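# Move wooden block from bench onto cart floor

## Task

Lift the wooden block from the bench and lay it flat on the floor of the cart, at the end with the handle, next to the profiles. The drop flap must stay open, and anything already in place must still be in place at the finish. At the end the grippers hold nothing, no part of the robot is over or on the cart, the robot touches nothing at all, and it stands upright, neither fallen nor tilted.

## Robot and tools

Robot: a Rainbow Robotics RB-Y1. It has a two-wheeled base with rear casters, a folding torso (leg with ankle, knee and hip), a head camera and two seven-joint arms. Each arm ends in a parallel gripper with a wrist camera in a case that sticks out sideways and can bump things. The base is 0.58 m wide. It reaches 0.10 m ahead of the drive axle and 0.57 m behind it, and it sweeps a 0.58 m radius when it spins in place. It cannot move sideways.

Frames: all positions are in metres. In the base frame the origin is on the floor between the drive wheels, x points forward, y to the left and z up. The chest, left_hand and right_hand lines are printed in this frame. A hand point lies midway between the finger pads, 0.03 m behind the tips. The fingers point along the hand's -z axis and close along its x axis. base_odometry is given relative to where the base started. It is built only from wheel turns, so slipping or being shoved corrupts it. Heading is in rad, with positive to the left.

Tool move: one action per call. The action can be one of three forms:
(a) "base" and/or "joints", optionally with "min_time_s" and "contact_limits";
(b) "target" alone or with "min_time_s";
(c) "contact_limits" alone.
With no action, move just reports the state and images.
- base: one velocity command {"x_m_s", "turn_rad_s", "for_s"}. These are forward speed in m/s and left-positive turn rate in rad/s, held for for_s seconds, and the base then stops. x_m_s is 0 or from 0.005 to 1.5 in magnitude. turn_rad_s is 0 or from 0.02 to 1.509 in magnitude. for_s runs 0.1 to 5. An omitted velocity means 0. The base accelerates at about 0.4 m/s² (0.5 rad/s² when turning), so distance is roughly speed times for_s. It is a relative motion, not a destination, and it will not halt on hitting furniture.
- joints: a dict of absolute joint targets keyed by name, in rad (grippers in m of pad opening, 0 to 0.1). Main ranges: torso_squat_rad 0 to 1.2, torso_shift_rad -0.3 to 0.6, torso_pitch_rad -0.2 to 1.4 (positive bows forward), torso_yaw_rad -1.5 to 1.5 (left positive). head_pan_rad -0.523 to 0.523, head_tilt_rad -0.35 to 1.57 (positive looks down). Shoulder pitch ±2.356 (negative swings the arm forward). left_shoulder_roll_rad 0 to 3.141 and right_shoulder_roll_rad -3.141 to 0 (both lift the arm outward). Elbows -2.617 to 0.01 (negative bends). Wrist pitch -1.57 to 1.919. Hand roll ±2.705. Forearm roll ±3.141. The torso also has combined limits: squat+shift <= 1.52; squat-shift+pitch <= 1.57; shift+0.5pitch-0.4squat <= 0.7; shift+0.3pitch-0.5squat <= 0.39. Before yawing the torso, raise both arms outward by at least 0.2 rad.
- target: an absolute pose for a single hand, {"side": "left"|"right", "x", "y", "z" (m, base frame, -3 to 3), "quat_wxyz": [w,x,y,z] in the same form as the hand lines print}. It is solved once into joint angles, so the hand follows a curved path. Split long moves into short steps. It is refused while another move is still running.
- min_time_s: 0.1 to 8 s, the shortest duration for the arm, head and torso motions in that call. Quick bending with the arms reaching forward, or carrying a load, can tip the robot.
- contact_limits: gripper current caps in mA, 200 to 672.5. The default is 672.5. A lower cap grips more softly.
- cameras: a list drawn from head_camera, left_wrist_camera, right_wrist_camera, or all. An empty list gives no images.
- blocking: false returns after about 0.5 s while the robot keeps moving.
To grip something, command an opening at least 0.005 m narrower than the object. The gripper then reports off_target or done, and both are normal.

Other tools:
- wait(seconds 0 to 10) lets time pass and returns the state.
- stop brakes every running motion.
- zoom_image(camera, region [x0,y0,x1,y1] in pixels, at most 504 square) enlarges part of the latest image.
- read_manual gives the licence texts only.
- finished_scene(scene = current number) ends the attempt. It cannot be undone, so call it only once the goal holds and the robot is at rest.

Reading results:
- move says done or the worst status seen.
- Hand status is reached (within 10 mm and 2°), short (with the error) or refused (with a reason).
- off_target: the joint stopped away from its goal and may still be pushing.
- contact_stop (torso only), time_out and limit_stop_at_<name> stop the joint group involved. They also cancel the later calls in that reply.
- joint command not followed: a collision check held back an arm's targets.
- torque_fault: an arm joint hit its load limit, freezing everything for 10 s.
- limit_stop_at_motor_heat: an overheated arm.
- on_its_own lists things the robot did without being told.
- motor_effort is a wheel-motor percentage. A wheel at rest reading above about 30 suggests the base is pushing on something.
- lidar_m gives 12 distances in 30° sectors. The first is straight ahead and they go counter-clockwise. - means nothing seen.
- Wrist force and torque are raw and offset. External torques estimate outside push.

Avoid:
- Dropping the block from any height, releasing it while it moves, or slamming it down.
- Ramming the bench or cart with the base or torso, which can slide or tip the robot.
- Pressing arms against each other, grippers included. A hard press ends the attempt.
- Holding a stretched arm under load for long, since motors heat up.
- Bending fast while carrying something, or lifting the wheels.
After placing the block, open the gripper, lift the hand straight up, pull the arms back clear of the cart and drive a little away so nothing is touching.

Each tool is called after "Call:" as a command line: name --argument value for each argument, lists and objects as JSON in quotes; but a table of rows of numbers goes row by row, as --pt "numbers of a row", without its own name.

## Session

Call:
move --joints '{"head_tilt_rad": 0.75}' --cameras '["all"]'

Scene clock: 0.87 s.
Joint torques (N m): left_arm=[-1.61 -0.51 1.04 -0.55 0 -0.58 0.05] | right_arm=[-3.98 -0.3 -0.43 -1.3 -0.05 -0.56 -0.08]
External joint torques (N m): left_arm=[-0.23 -0.66 1.03 0.01 -0.01 -0.15 0.06] | right_arm=[-0.38 0.81 -0.39 0.33 -0.12 0.04 -0.09]
Motor temperatures (°C): left_arm=[30 28 32 36 34 33 38] | right_arm=[34 30 32 30 35 36 34]
Wrist force (N): left_arm=[-0.2 0.6 -7.5] | right_arm=[-2.9 1.3 -4.9]
Wrist torque (N m): left_arm=[-0.21 0.12 0.12] | right_arm=[-0.12 -0.12 -0.07]
Wrist force, peak (N): left_arm=[0.1 1.6 -7.9] | right_arm=[-2.9 0.8 -5.4]
move: done
base_odometry: x=+0.000 y=+0.000 heading=+0.000
lidar_m: 0.75 1.03 1.57 4.57 1.51 1.08 1.02 1.07 1.44 3.63 1.09 0.78
base_status: not commanded
joint_positions: torso_squat_rad=+0.350 torso_shift_rad=+0.000 torso_pitch_rad=+0.000 torso_yaw_rad=+0.000 left_shoulder_pitch_rad=+0.037 left_shoulder_roll_rad=+0.004 left_shoulder_yaw_rad=-0.043 left_elbow_rad=-0.196 left_forearm_roll_rad=-0.014 left_wrist_pitch_rad=+0.002 left_hand_roll_rad=+0.027 left_gripper_m=+0.099 right_shoulder_pitch_rad=-0.040 right_shoulder_roll_rad=-0.021 right_shoulder_yaw_rad=-0.018 right_elbow_rad=-0.235 right_forearm_roll_rad=+0.049 right_wrist_pitch_rad=-0.014 right_hand_roll_rad=+0.035 right_gripper_m=+0.099 head_pan_rad=+0.000 head_tilt_rad=+0.750
joint_status: all done
wheel_motors_off: 0
motor_effort: left_wheel=+0(1) right_wheel=+0(2)
chest: x=-0.2280 y=+0.0001 z=+1.2475 quat_wxyz=(+1.000, +0.000, +0.000, +0.000) (m; base frame)
left_hand: x=-0.1598 y=+0.2200 z=+0.5653 quat_wxyz=(+0.997, +0.000, -0.079, -0.009) (m; base frame)
right_hand: x=-0.0823 y=-0.2360 z=+0.5770 quat_wxyz=(+0.989, -0.016, -0.142, +0.041) (m; base frame)
pictures: head_camera, left_wrist_camera, right_wrist_camera
camera_calibration:
head_camera: T_world_to_cam=[[-0.00287247, -0.999504, -0.0313571, 0.0440107], [-0.638739, 0.0259608, -0.768985, 1.03318], [0.769418, 0.0178201, -0.638497, 1.02793], [0, 0, 0, 1]] pos_world=[-0.130844, -0.00115112, 1.45221]
left_wrist_camera: T_world_to_cam=[[0.988724, 0.00955725, 0.149443, 0.0708295], [-0.0605519, -0.88722, 0.457355, -0.0439141], [0.13696, -0.461247, -0.876637, 0.69141], [0, 0, 0, 1]] pos_world=[-0.167385, 0.279272, 0.615616]
right_wrist_camera: T_world_to_cam=[[-0.945892, -0.11441, -0.303643, 0.0691098], [-0.245093, 0.865166, 0.437513, -0.0414065], [0.212646, 0.488261, -0.846394, 0.69334], [0, 0, 0, 1]] pos_world=[-0.0922137, -0.2948, 0.62594]

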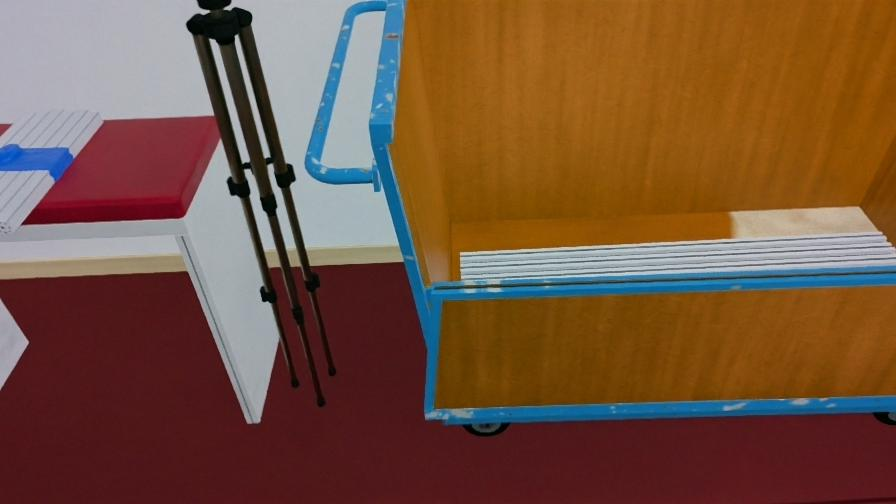

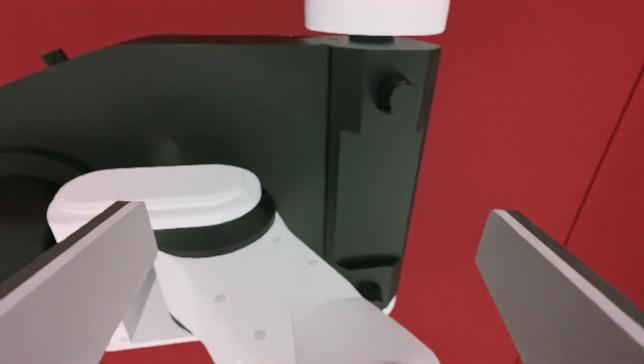

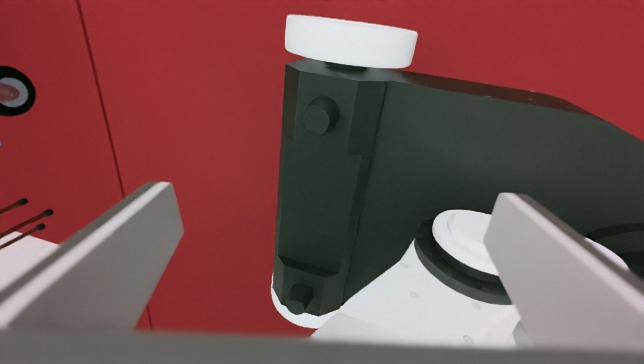

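Call:
move --joints '{"head_pan_rad": 0.52, "head_tilt_rad": 0.65}' --cameras '["head_camera"]'

Call:
move --joints '{"head_pan_rad": -0.4, "head_tilt_rad": 0.65}' --cameras '["head_camera"]'

Scene clock: 3.03 s.
Joint torques (N m): left_arm=[-1.69 -0.42 0.66 -0.48 -0.06 -0.72 -0.05] | right_arm=[-3.23 -0.53 -0.85 -1.33 -0.05 -0.56 -0.05]
External joint torques (N m): left_arm=[-0.31 -0.57 0.65 0.07 -0.06 -0.3 -0.04] | right_arm=[0.37 0.59 -0.81 0.3 -0.12 0.03 -0.06]
Wrist force (N): left_arm=[-0.1 1.4 -7.4] | right_arm=[-2.7 1.0 -5.2]
Wrist torque (N m): left_arm=[-0.29 0.13 0.11] | right_arm=[-0.08 -0.09 -0.10]
Wrist force, peak (N): left_arm=[-0.7 1.3 -8.3] | right_arm=[-2.9 1.1 -5.5]
move: done
base_odometry: x=+0.000 y=+0.000 heading=+0.000
lidar_m: 0.74 1.04 1.55 4.57 1.51 1.06 1.03 1.07 1.44 3.61 1.10 0.77
base_status: not commanded
joint_positions: torso_squat_rad=+0.350 torso_shift_rad=+0.000 torso_pitch_rad=+0.000 torso_yaw_rad=+0.000 left_shoulder_pitch_rad=+0.037 left_shoulder_roll_rad=+0.004 left_shoulder_yaw_rad=-0.043 left_elbow_rad=-0.196 left_forearm_roll_rad=-0.014 left_wrist_pitch_rad=+0.002 left_hand_roll_rad=+0.027 left_gripper_m=+0.099 right_shoulder_pitch_rad=-0.040 right_shoulder_roll_rad=-0.021 right_shoulder_yaw_rad=-0.018 right_elbow_rad=-0.235 right_forearm_roll_rad=+0.049 right_wrist_pitch_rad=-0.014 right_hand_roll_rad=+0.035 right_gripper_m=+0.099 head_pan_rad=+0.520 head_tilt_rad=+0.650
joint_status: all done
wheel_motors_off: 0
motor_effort: left_wheel=+0(1) right_wheel=+0(1)
chest: x=-0.2280 y=+0.0001 z=+1.2475 quat_wxyz=(+1.000, +0.000, +0.000, +0.000) (m; base frame)
left_hand: x=-0.1598 y=+0.2200 z=+0.5653 quat_wxyz=(+0.997, +0.000, -0.079, -0.009) (m; base frame)
right_hand: x=-0.0823 y=-0.2360 z=+0.5770 quat_wxyz=(+0.989, -0.016, -0.142, +0.041) (m; base frame)
pictures: head_camera
camera_calibration:
head_camera: T_world_to_cam=[[0.496827, -0.867277, -0.0315121, 0.147145], [-0.497899, -0.255109, -0.828864, 1.14888], [0.710816, 0.427492, -0.558562, 0.900037], [0, 0, 0, 1]] pos_world=[-0.140838, 0.035948, 1.45963]

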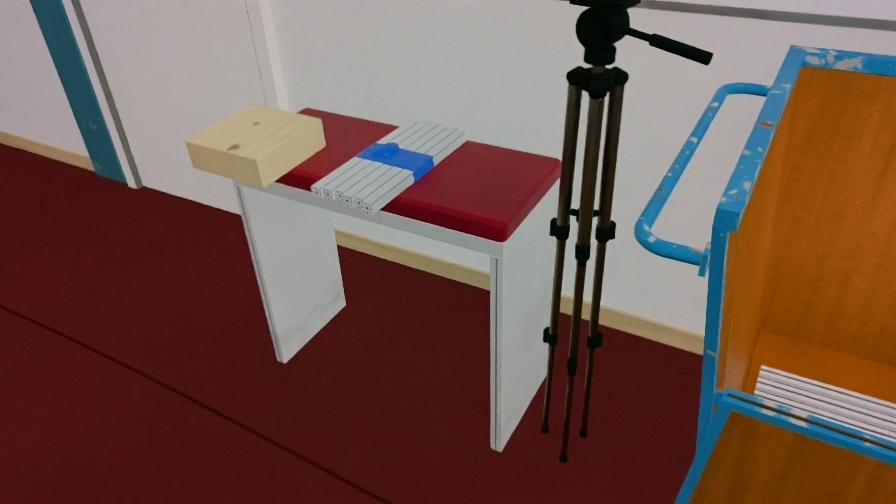

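Scene clock: 4.30 s.
Joint torques (N m): left_arm=[-1.46 -0.77 0.71 -0.52 0.02 -0.68 0.04] | right_arm=[-3.29 -0.73 -1.15 -1.49 -0.08 -0.56 -0.02]
External joint torques (N m): left_arm=[-0.08 -0.92 0.7 0.03 0.01 -0.26 0.05] | right_arm=[0.31 0.39 -1.11 0.15 -0.14 0.04 -0.04]
Wrist force (N): left_arm=[-0.2 1.4 -8.1] | right_arm=[-2.8 0.8 -4.9]
Wrist torque (N m): left_arm=[-0.31 0.11 0.08] | right_arm=[-0.05 -0.11 -0.09]
Wrist force, peak (N): left_arm=[-0.2 1.4 -8.1] | right_arm=[-2.9 1.6 -5.1]
move: done
base_odometry: x=+0.000 y=+0.000 heading=+0.000
lidar_m: 0.74 1.03 1.56 4.55 1.51 1.07 1.02 1.09 1.42 3.60 1.10 0.76
base_status: not commanded
joint_positions: torso_squat_rad=+0.350 torso_shift_rad=+0.000 torso_pitch_rad=+0.000 torso_yaw_rad=+0.000 left_shoulder_pitch_rad=+0.037 left_shoulder_roll_rad=+0.004 left_shoulder_yaw_rad=-0.043 left_elbow_rad=-0.196 left_forearm_roll_rad=-0.014 left_wrist_pitch_rad=+0.002 left_hand_roll_rad=+0.027 left_gripper_m=+0.099 right_shoulder_pitch_rad=-0.040 right_shoulder_roll_rad=-0.021 right_shoulder_yaw_rad=-0.018 right_elbow_rad=-0.235 right_forearm_roll_rad=+0.049 right_wrist_pitch_rad=-0.014 right_hand_roll_rad=+0.035 right_gripper_m=+0.099 head_pan_rad=-0.400 head_tilt_rad=+0.650
joint_status: all done
wheel_motors_off: 0
motor_effort: left_wheel=+1(1) right_wheel=+0(2)
chest: x=-0.2280 y=+0.0001 z=+1.2475 quat_wxyz=(+1.000, +0.000, +0.000, +0.000) (m; base frame)
left_hand: x=-0.1598 y=+0.2200 z=+0.5653 quat_wxyz=(+0.997, +0.000, -0.079, -0.009) (m; base frame)
right_hand: x=-0.0823 y=-0.2360 z=+0.5770 quat_wxyz=(+0.989, -0.016, -0.142, +0.041) (m; base frame)
pictures: head_camera
camera_calibration:
head_camera: T_world_to_cam=[[-0.388949, -0.920722, -0.0314584, -0.0353878], [-0.504539, 0.24146, -0.828937, 1.14753], [0.770817, -0.306542, -0.558456, 0.912356], [0, 0, 0, 1]] pos_world=[-0.138047, -0.0299898, 1.45963]

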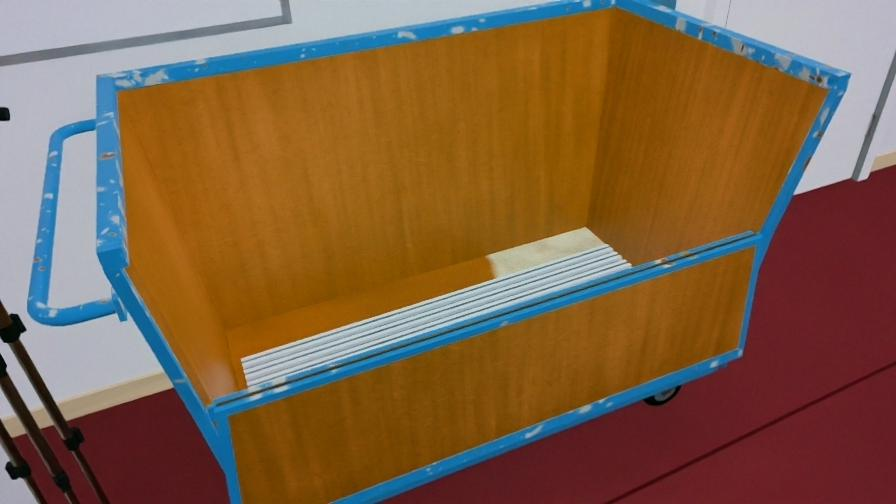

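Call:
move --joints '{"head_pan_rad": 0.52, "head_tilt_rad": 0.65}' --cameras '["head_camera"]'

Call:
zoom_image --camera "head_camera" --region '[170, 80, 420, 260]'

Call:
move --joints '{"torso_squat_rad": 0.0, "head_pan_rad": -0.15, "head_tilt_rad": 0.85}' --cameras '["head_camera"]'

Call:
zoom_image --camera "head_camera" --region '[350, 100, 750, 325]'

Scene clock: 14.60 s.
Joint torques (N m): left_arm=[-1.87 -0.9 0.67 -0.5 -0.16 -0.66 -0.08] | right_arm=[-3.56 -0.49 -0.38 -1.56 -0.03 -0.66 0.05]
External joint torques (N m): left_arm=[-0.48 -1.05 0.66 0.05 -0.17 -0.24 -0.07] | right_arm=[0.04 0.63 -0.34 0.07 -0.1 -0.07 0.04]
Wrist force (N): left_arm=[0.0 1.0 -7.3] | right_arm=[-2.3 1.1 -4.9]
Wrist torque (N m): left_arm=[-0.28 0.14 0.08] | right_arm=[-0.11 -0.06 -0.08]
Wrist force, peak (N): left_arm=[0.2 1.5 -8.5] | right_arm=[-2.7 1.6 -5.5]
move: done
base_odometry: x=+0.000 y=+0.000 heading=+0.000
lidar_m: 0.73 1.04 1.56 4.56 1.50 1.08 1.02 1.07 1.43 3.63 1.09 0.78
base_status: not commanded
joint_positions: torso_squat_rad=+0.350 torso_shift_rad=+0.000 torso_pitch_rad=+0.000 torso_yaw_rad=+0.000 left_shoulder_pitch_rad=+0.037 left_shoulder_roll_rad=+0.004 left_shoulder_yaw_rad=-0.043 left_elbow_rad=-0.196 left_forearm_roll_rad=-0.014 left_wrist_pitch_rad=+0.002 left_hand_roll_rad=+0.027 left_gripper_m=+0.099 right_shoulder_pitch_rad=-0.040 right_shoulder_roll_rad=-0.021 right_shoulder_yaw_rad=-0.018 right_elbow_rad=-0.235 right_forearm_roll_rad=+0.049 right_wrist_pitch_rad=-0.014 right_hand_roll_rad=+0.035 right_gripper_m=+0.099 head_pan_rad=+0.520 head_tilt_rad=+0.650
joint_status: all done
wheel_motors_off: 0
motor_effort: left_wheel=+0(1) right_wheel=+1(2)
chest: x=-0.2280 y=+0.0001 z=+1.2475 quat_wxyz=(+1.000, +0.000, +0.000, +0.000) (m; base frame)
left_hand: x=-0.1598 y=+0.2200 z=+0.5653 quat_wxyz=(+0.997, +0.000, -0.079, -0.009) (m; base frame)
right_hand: x=-0.0823 y=-0.2360 z=+0.5770 quat_wxyz=(+0.989, -0.016, -0.142, +0.041) (m; base frame)
pictures: head_camera
camera_calibration:
head_camera: T_world_to_cam=[[0.496827, -0.867277, -0.0315121, 0.147145], [-0.497899, -0.255109, -0.828864, 1.14888], [0.710816, 0.427492, -0.558562, 0.900037], [0, 0, 0, 1]] pos_world=[-0.140838, 0.035948, 1.45963]

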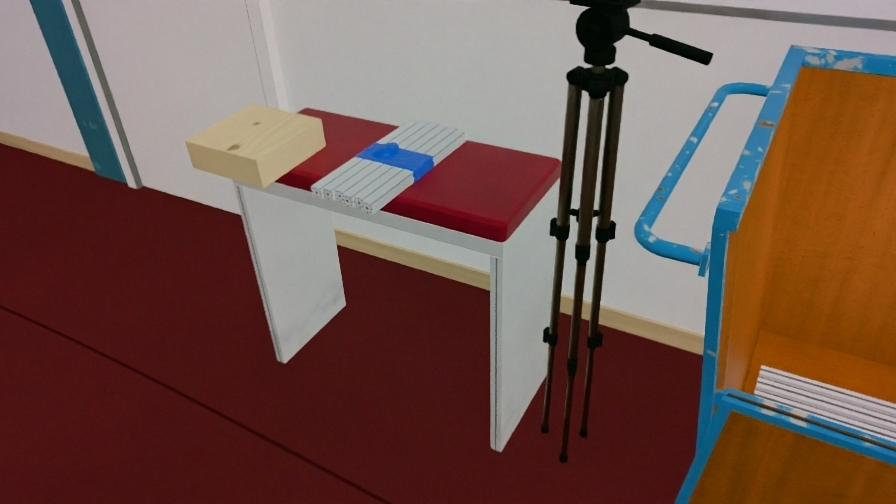

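Scaled by 2.016 from the camera's 896x504 image, which has a finer 1280x720 frame.

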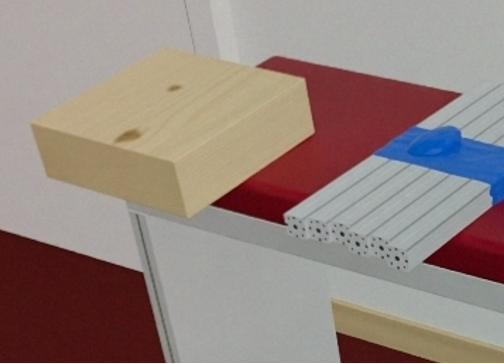

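Scene clock: 16.53 s.
Joint torques (N m): left_arm=[-1.83 -0.71 0.47 -0.6 -0.1 -0.7 -0.02] | right_arm=[-3.47 -0.47 -0.8 -1.42 -0.08 -0.51 -0.03]
External joint torques (N m): left_arm=[-0.45 -0.86 0.46 -0.05 -0.1 -0.28 -0.01] | right_arm=[0.13 0.65 -0.76 0.21 -0.15 0.08 -0.04]
Wrist force (N): left_arm=[-0.1 1.4 -7.6] | right_arm=[-2.3 0.7 -5.1]
Wrist torque (N m): left_arm=[-0.29 0.12 0.13] | right_arm=[-0.05 -0.07 -0.12]
Wrist force, peak (N): left_arm=[0.1 1.2 -8.5] | right_arm=[-2.8 0.9 -5.3]
move: done
base_odometry: x=+0.000 y=+0.000 heading=+0.000
lidar_m: 0.74 1.04 1.57 4.57 1.52 1.08 1.02 1.06 1.43 3.62 1.10 0.77
base_status: not commanded
joint_positions: torso_squat_rad=+0.000 torso_shift_rad=+0.000 torso_pitch_rad=+0.000 torso_yaw_rad=+0.000 left_shoulder_pitch_rad=+0.037 left_shoulder_roll_rad=+0.004 left_shoulder_yaw_rad=-0.043 left_elbow_rad=-0.196 left_forearm_roll_rad=-0.014 left_wrist_pitch_rad=+0.002 left_hand_roll_rad=+0.027 left_gripper_m=+0.099 right_shoulder_pitch_rad=-0.040 right_shoulder_roll_rad=-0.021 right_shoulder_yaw_rad=-0.018 right_elbow_rad=-0.235 right_forearm_roll_rad=+0.049 right_wrist_pitch_rad=-0.014 right_hand_roll_rad=+0.035 right_gripper_m=+0.099 head_pan_rad=-0.150 head_tilt_rad=+0.850
joint_status: all done
wheel_motors_off: 0
motor_effort: left_wheel=+0(2) right_wheel=-1(2)
chest: x=-0.2279 y=+0.0001 z=+1.2899 quat_wxyz=(+1.000, +0.000, +0.000, +0.000) (m; base frame)
left_hand: x=-0.1598 y=+0.2200 z=+0.6077 quat_wxyz=(+0.997, +0.000, -0.079, -0.009) (m; base frame)
right_hand: x=-0.0824 y=-0.2360 z=+0.6195 quat_wxyz=(+0.989, -0.016, -0.142, +0.041) (m; base frame)
pictures: head_camera
camera_calibration:
head_camera: T_world_to_cam=[[-0.155277, -0.987388, -0.0308869, 0.0131936], [-0.700489, 0.132098, -0.701331, 0.952384], [0.696566, -0.0872645, -0.712167, 1.14967], [0, 0, 0, 1]] pos_world=[-0.131637, -0.0124553, 1.4871]

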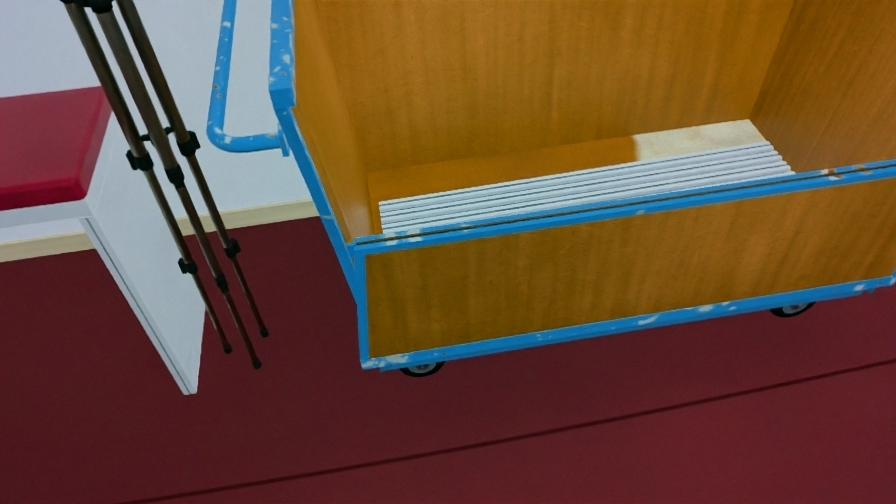

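Scaled by 1.260 from the camera's 896x504 image, which has a finer 1280x720 frame.

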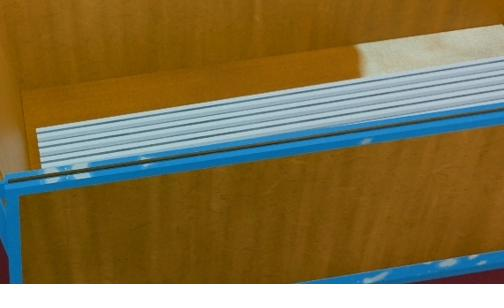

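Call:
move --base '{"x_m_s": 0.3, "for_s": 1.2}' --joints '{"torso_pitch_rad": 0.5, "head_pan_rad": 0.1, "head_tilt_rad": 0.75}' --cameras '["head_camera"]'

Call:
zoom_image --camera "head_camera" --region '[150, 0, 650, 400]'

Scene clock: 22.13 s.
Joint torques (N m): left_arm=[10.99 -0.6 0.82 4.66 -0.11 0.32 -0.06] | right_arm=[10.34 -0.36 -0.65 4.07 -0.16 0.37 0.02]
External joint torques (N m): left_arm=[-0.93 -0.9 0.79 -0.04 -0.1 -0.25 -0.07] | right_arm=[0.55 0.45 -0.4 0.64 -0.11 0.02 0.03]
Wrist force (N): left_arm=[3.0 1.2 -7.2] | right_arm=[0.3 0.7 -4.9]
Wrist torque (N m): left_arm=[-0.32 0.36 0.05] | right_arm=[-0.05 0.05 -0.11]
Wrist force, peak (N): left_arm=[-0.2 1.9 -8.4] | right_arm=[-3.1 1.5 -5.2]
move: done
base_odometry: x=+0.360 y=+0.000 heading=+0.000
lidar_m: 0.37 0.39 0.77 4.09 2.02 1.47 1.38 1.44 1.93 4.86 0.56 0.40
base_status: done (sent for 1.2 of 1.2 s)
joint_positions: torso_squat_rad=+0.000 torso_shift_rad=+0.000 torso_pitch_rad=+0.500 torso_yaw_rad=+0.000 left_shoulder_pitch_rad=+0.037 left_shoulder_roll_rad=+0.004 left_shoulder_yaw_rad=-0.043 left_elbow_rad=-0.196 left_forearm_roll_rad=-0.014 left_wrist_pitch_rad=+0.002 left_hand_roll_rad=+0.027 left_gripper_m=+0.099 right_shoulder_pitch_rad=-0.040 right_shoulder_roll_rad=-0.021 right_shoulder_yaw_rad=-0.018 right_elbow_rad=-0.235 right_forearm_roll_rad=+0.049 right_wrist_pitch_rad=-0.014 right_hand_roll_rad=+0.035 right_gripper_m=+0.099 head_pan_rad=+0.100 head_tilt_rad=+0.750
joint_status: all done
wheel_motors_off: 0
motor_effort: left_wheel=-2(25) right_wheel=+1(59)
chest: x=-0.0796 y=+0.0001 z=+1.2520 quat_wxyz=(+0.969, +0.000, +0.247, +0.000) (m; base frame)
left_hand: x=-0.3468 y=+0.2200 z=+0.6206 quat_wxyz=(+0.985, -0.003, +0.170, -0.008) (m; base frame)
right_hand: x=-0.2732 y=-0.2360 z=+0.5938 quat_wxyz=(+0.993, -0.006, +0.107, +0.043) (m; base frame)
pictures: head_camera
camera_calibration:
head_camera: T_world_to_cam=[[0.0699532, -0.994803, -0.0739879, 0.101476], [-0.928716, -0.0378729, -0.368852, 0.607397], [0.364133, 0.0945162, -0.926539, 1.24509], [0, 0, 0, 1]] pos_world=[0.103623, 0.00627162, 1.38517]

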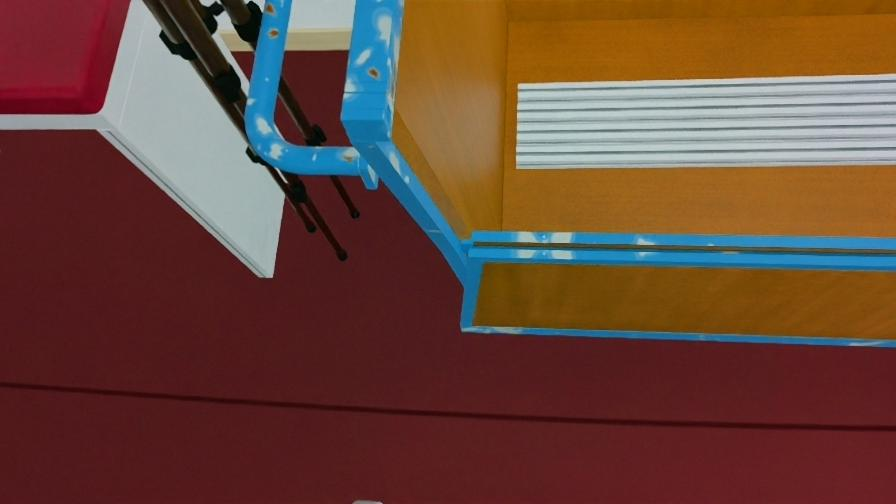

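Scaled by 1.008 from the camera's 896x504 image, which has a finer 1280x720 frame.

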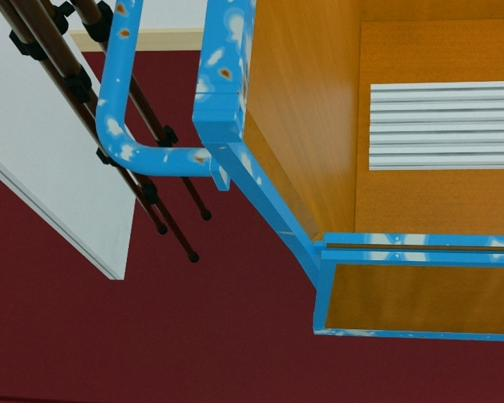

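Call:
move --base '{"x_m_s": -0.3, "for_s": 0.75}' --joints '{"torso_pitch_rad": 0.0}'

Call:
move --base '{"turn_rad_s": 0.8, "for_s": 1.96}' --joints '{"head_pan_rad": -0.52, "head_tilt_rad": 0.6}'

Call:
move --base '{"x_m_s": 0.4, "for_s": 3.2}' --cameras '["head_camera"]'

Scene clock: 53.13 s.
Joint torques (N m): left_arm=[-1.87 -0.9 0.59 -0.53 -0.04 -0.64 0.05] | right_arm=[-3.32 -0.47 -0.81 -1.44 0 -0.58 0.03]
External joint torques (N m): left_arm=[-0.49 -1.05 0.58 0.02 -0.04 -0.22 0.06] | right_arm=[0.28 0.65 -0.77 0.2 -0.06 0.02 0.01]
Wrist force (N): left_arm=[-0.2 1.1 -7.7] | right_arm=[-2.7 1.3 -4.5]
Wrist torque (N m): left_arm=[-0.29 0.14 0.10] | right_arm=[-0.14 -0.12 -0.09]
Wrist force, peak (N): left_arm=[0.7 2.0 -8.5] | right_arm=[-3.3 1.1 -5.3]
move: done
base_odometry: x=+0.130 y=+0.000 heading=+0.000
lidar_m: 0.61 0.91 1.49 4.91 1.70 1.20 1.16 1.21 1.64 4.08 0.91 0.65
base_status: done (sent for 0.77 of 0.77 s)
joint_positions: torso_squat_rad=+0.000 torso_shift_rad=+0.000 torso_pitch_rad=+0.000 torso_yaw_rad=+0.000 left_shoulder_pitch_rad=+0.037 left_shoulder_roll_rad=+0.004 left_shoulder_yaw_rad=-0.043 left_elbow_rad=-0.196 left_forearm_roll_rad=-0.014 left_wrist_pitch_rad=+0.002 left_hand_roll_rad=+0.027 left_gripper_m=+0.099 right_shoulder_pitch_rad=-0.040 right_shoulder_roll_rad=-0.021 right_shoulder_yaw_rad=-0.018 right_elbow_rad=-0.235 right_forearm_roll_rad=+0.049 right_wrist_pitch_rad=-0.014 right_hand_roll_rad=+0.035 right_gripper_m=+0.099 head_pan_rad=+0.100 head_tilt_rad=+0.750
joint_status: all done
wheel_motors_off: 0
motor_effort: left_wheel=-10(26) right_wheel=-2(26)
chest: x=-0.2281 y=+0.0001 z=+1.2899 quat_wxyz=(+1.000, +0.000, +0.000, +0.000) (m; base frame)
left_hand: x=-0.1598 y=+0.2200 z=+0.6077 quat_wxyz=(+0.997, +0.000, -0.079, -0.009) (m; base frame)
right_hand: x=-0.0824 y=-0.2360 z=+0.6195 quat_wxyz=(+0.989, -0.016, -0.142, +0.041) (m; base frame)
pictures: none

Scene clock: 57.03 s.
Joint torques (N m): left_arm=[-1.86 -0.87 0.84 -0.61 -0.09 -0.54 -0.12] | right_arm=[-4.09 -0.3 -0.36 -1.45 -0.05 -0.59 -0.04]
External joint torques (N m): left_arm=[-0.48 -1.03 0.83 -0.05 -0.09 -0.11 -0.11] | right_arm=[-0.49 0.81 -0.32 0.18 -0.11 0 -0.05]
Wrist force (N): left_arm=[-0.4 1.3 -7.8] | right_arm=[-2.7 1.1 -5.0]
Wrist torque (N m): left_arm=[-0.27 0.09 0.09] | right_arm=[-0.10 -0.13 -0.09]
Wrist force, peak (N): left_arm=[-0.6 1.6 -8.5] | right_arm=[-3.2 0.9 -5.6]
move: done
base_odometry: x=+0.130 y=+0.000 heading=+1.572
lidar_m: 4.96 1.68 1.21 1.15 1.19 1.63 4.19 0.90 0.65 0.62 0.92 1.50
base_status: done (sent for 1.97 of 1.97 s)
joint_positions: torso_squat_rad=+0.000 torso_shift_rad=+0.000 torso_pitch_rad=+0.000 torso_yaw_rad=+0.000 left_shoulder_pitch_rad=+0.037 left_shoulder_roll_rad=+0.004 left_shoulder_yaw_rad=-0.043 left_elbow_rad=-0.196 left_forearm_roll_rad=-0.014 left_wrist_pitch_rad=+0.002 left_hand_roll_rad=+0.027 left_gripper_m=+0.099 right_shoulder_pitch_rad=-0.040 right_shoulder_roll_rad=-0.021 right_shoulder_yaw_rad=-0.018 right_elbow_rad=-0.235 right_forearm_roll_rad=+0.049 right_wrist_pitch_rad=-0.014 right_hand_roll_rad=+0.035 right_gripper_m=+0.099 head_pan_rad=-0.520 head_tilt_rad=+0.600
joint_status: all done
wheel_motors_off: 0
motor_effort: left_wheel=+5(43) right_wheel=+19(44)
chest: x=-0.2280 y=+0.0001 z=+1.2899 quat_wxyz=(+1.000, +0.000, +0.000, +0.000) (m; base frame)
left_hand: x=-0.1598 y=+0.2200 z=+0.6077 quat_wxyz=(+0.997, +0.000, -0.079, -0.009) (m; base frame)
right_hand: x=-0.0824 y=-0.2360 z=+0.6195 quat_wxyz=(+0.989, -0.016, -0.142, +0.041) (m; base frame)
pictures: none

Scene clock: 61.60 s.
Joint torques (N m): left_arm=[-1.3 -0.53 0.85 -0.56 -0.05 -0.63 0.06] | right_arm=[-3.07 -0.21 -0.56 -1.22 -0.1 -0.49 0]
External joint torques (N m): left_arm=[0.08 -0.68 0.84 0 -0.05 -0.2 0.07] | right_arm=[0.52 0.9 -0.52 0.41 -0.16 0.11 -0.01]
Wrist force (N): left_arm=[-0.5 1.0 -7.0] | right_arm=[-2.9 0.3 -4.8]
Wrist torque (N m): left_arm=[-0.25 0.13 0.07] | right_arm=[0.00 -0.10 -0.08]
Wrist force, peak (N): left_arm=[0.2 1.6 -8.2] | right_arm=[-3.0 0.8 -5.3]
move: done
base_odometry: x=+0.127 y=+1.280 heading=+1.574
lidar_m: 4.32 1.72 1.23 1.17 1.24 1.64 2.52 1.36 1.07 0.77 1.38 1.88
base_status: done (sent for 3.2 of 3.2 s)
joint_positions: torso_squat_rad=+0.000 torso_shift_rad=+0.000 torso_pitch_rad=+0.000 torso_yaw_rad=+0.000 left_shoulder_pitch_rad=+0.037 left_shoulder_roll_rad=+0.004 left_shoulder_yaw_rad=-0.043 left_elbow_rad=-0.196 left_forearm_roll_rad=-0.014 left_wrist_pitch_rad=+0.002 left_hand_roll_rad=+0.027 left_gripper_m=+0.099 right_shoulder_pitch_rad=-0.040 right_shoulder_roll_rad=-0.021 right_shoulder_yaw_rad=-0.018 right_elbow_rad=-0.235 right_forearm_roll_rad=+0.049 right_wrist_pitch_rad=-0.014 right_hand_roll_rad=+0.035 right_gripper_m=+0.099 head_pan_rad=-0.520 head_tilt_rad=+0.600
joint_status: not commanded
wheel_motors_off: 0
motor_effort: left_wheel=+17(49) right_wheel=-18(47)
chest: x=-0.2280 y=+0.0001 z=+1.2899 quat_wxyz=(+1.000, +0.000, +0.000, +0.000) (m; base frame)
left_hand: x=-0.1597 y=+0.2200 z=+0.6077 quat_wxyz=(+0.997, +0.000, -0.079, -0.009) (m; base frame)
right_hand: x=-0.0823 y=-0.2360 z=+0.6195 quat_wxyz=(+0.989, -0.016, -0.142, +0.041) (m; base frame)
pictures: head_camera
camera_calibration:
head_camera: T_world_to_cam=[[-0.494983, -0.868333, -0.031453, -0.0559773], [-0.435522, 0.279262, -0.855765, 1.237], [0.751873, -0.40989, -0.516408, 0.869515], [0, 0, 0, 1]] pos_world=[-0.142731, -0.0376484, 1.50585]

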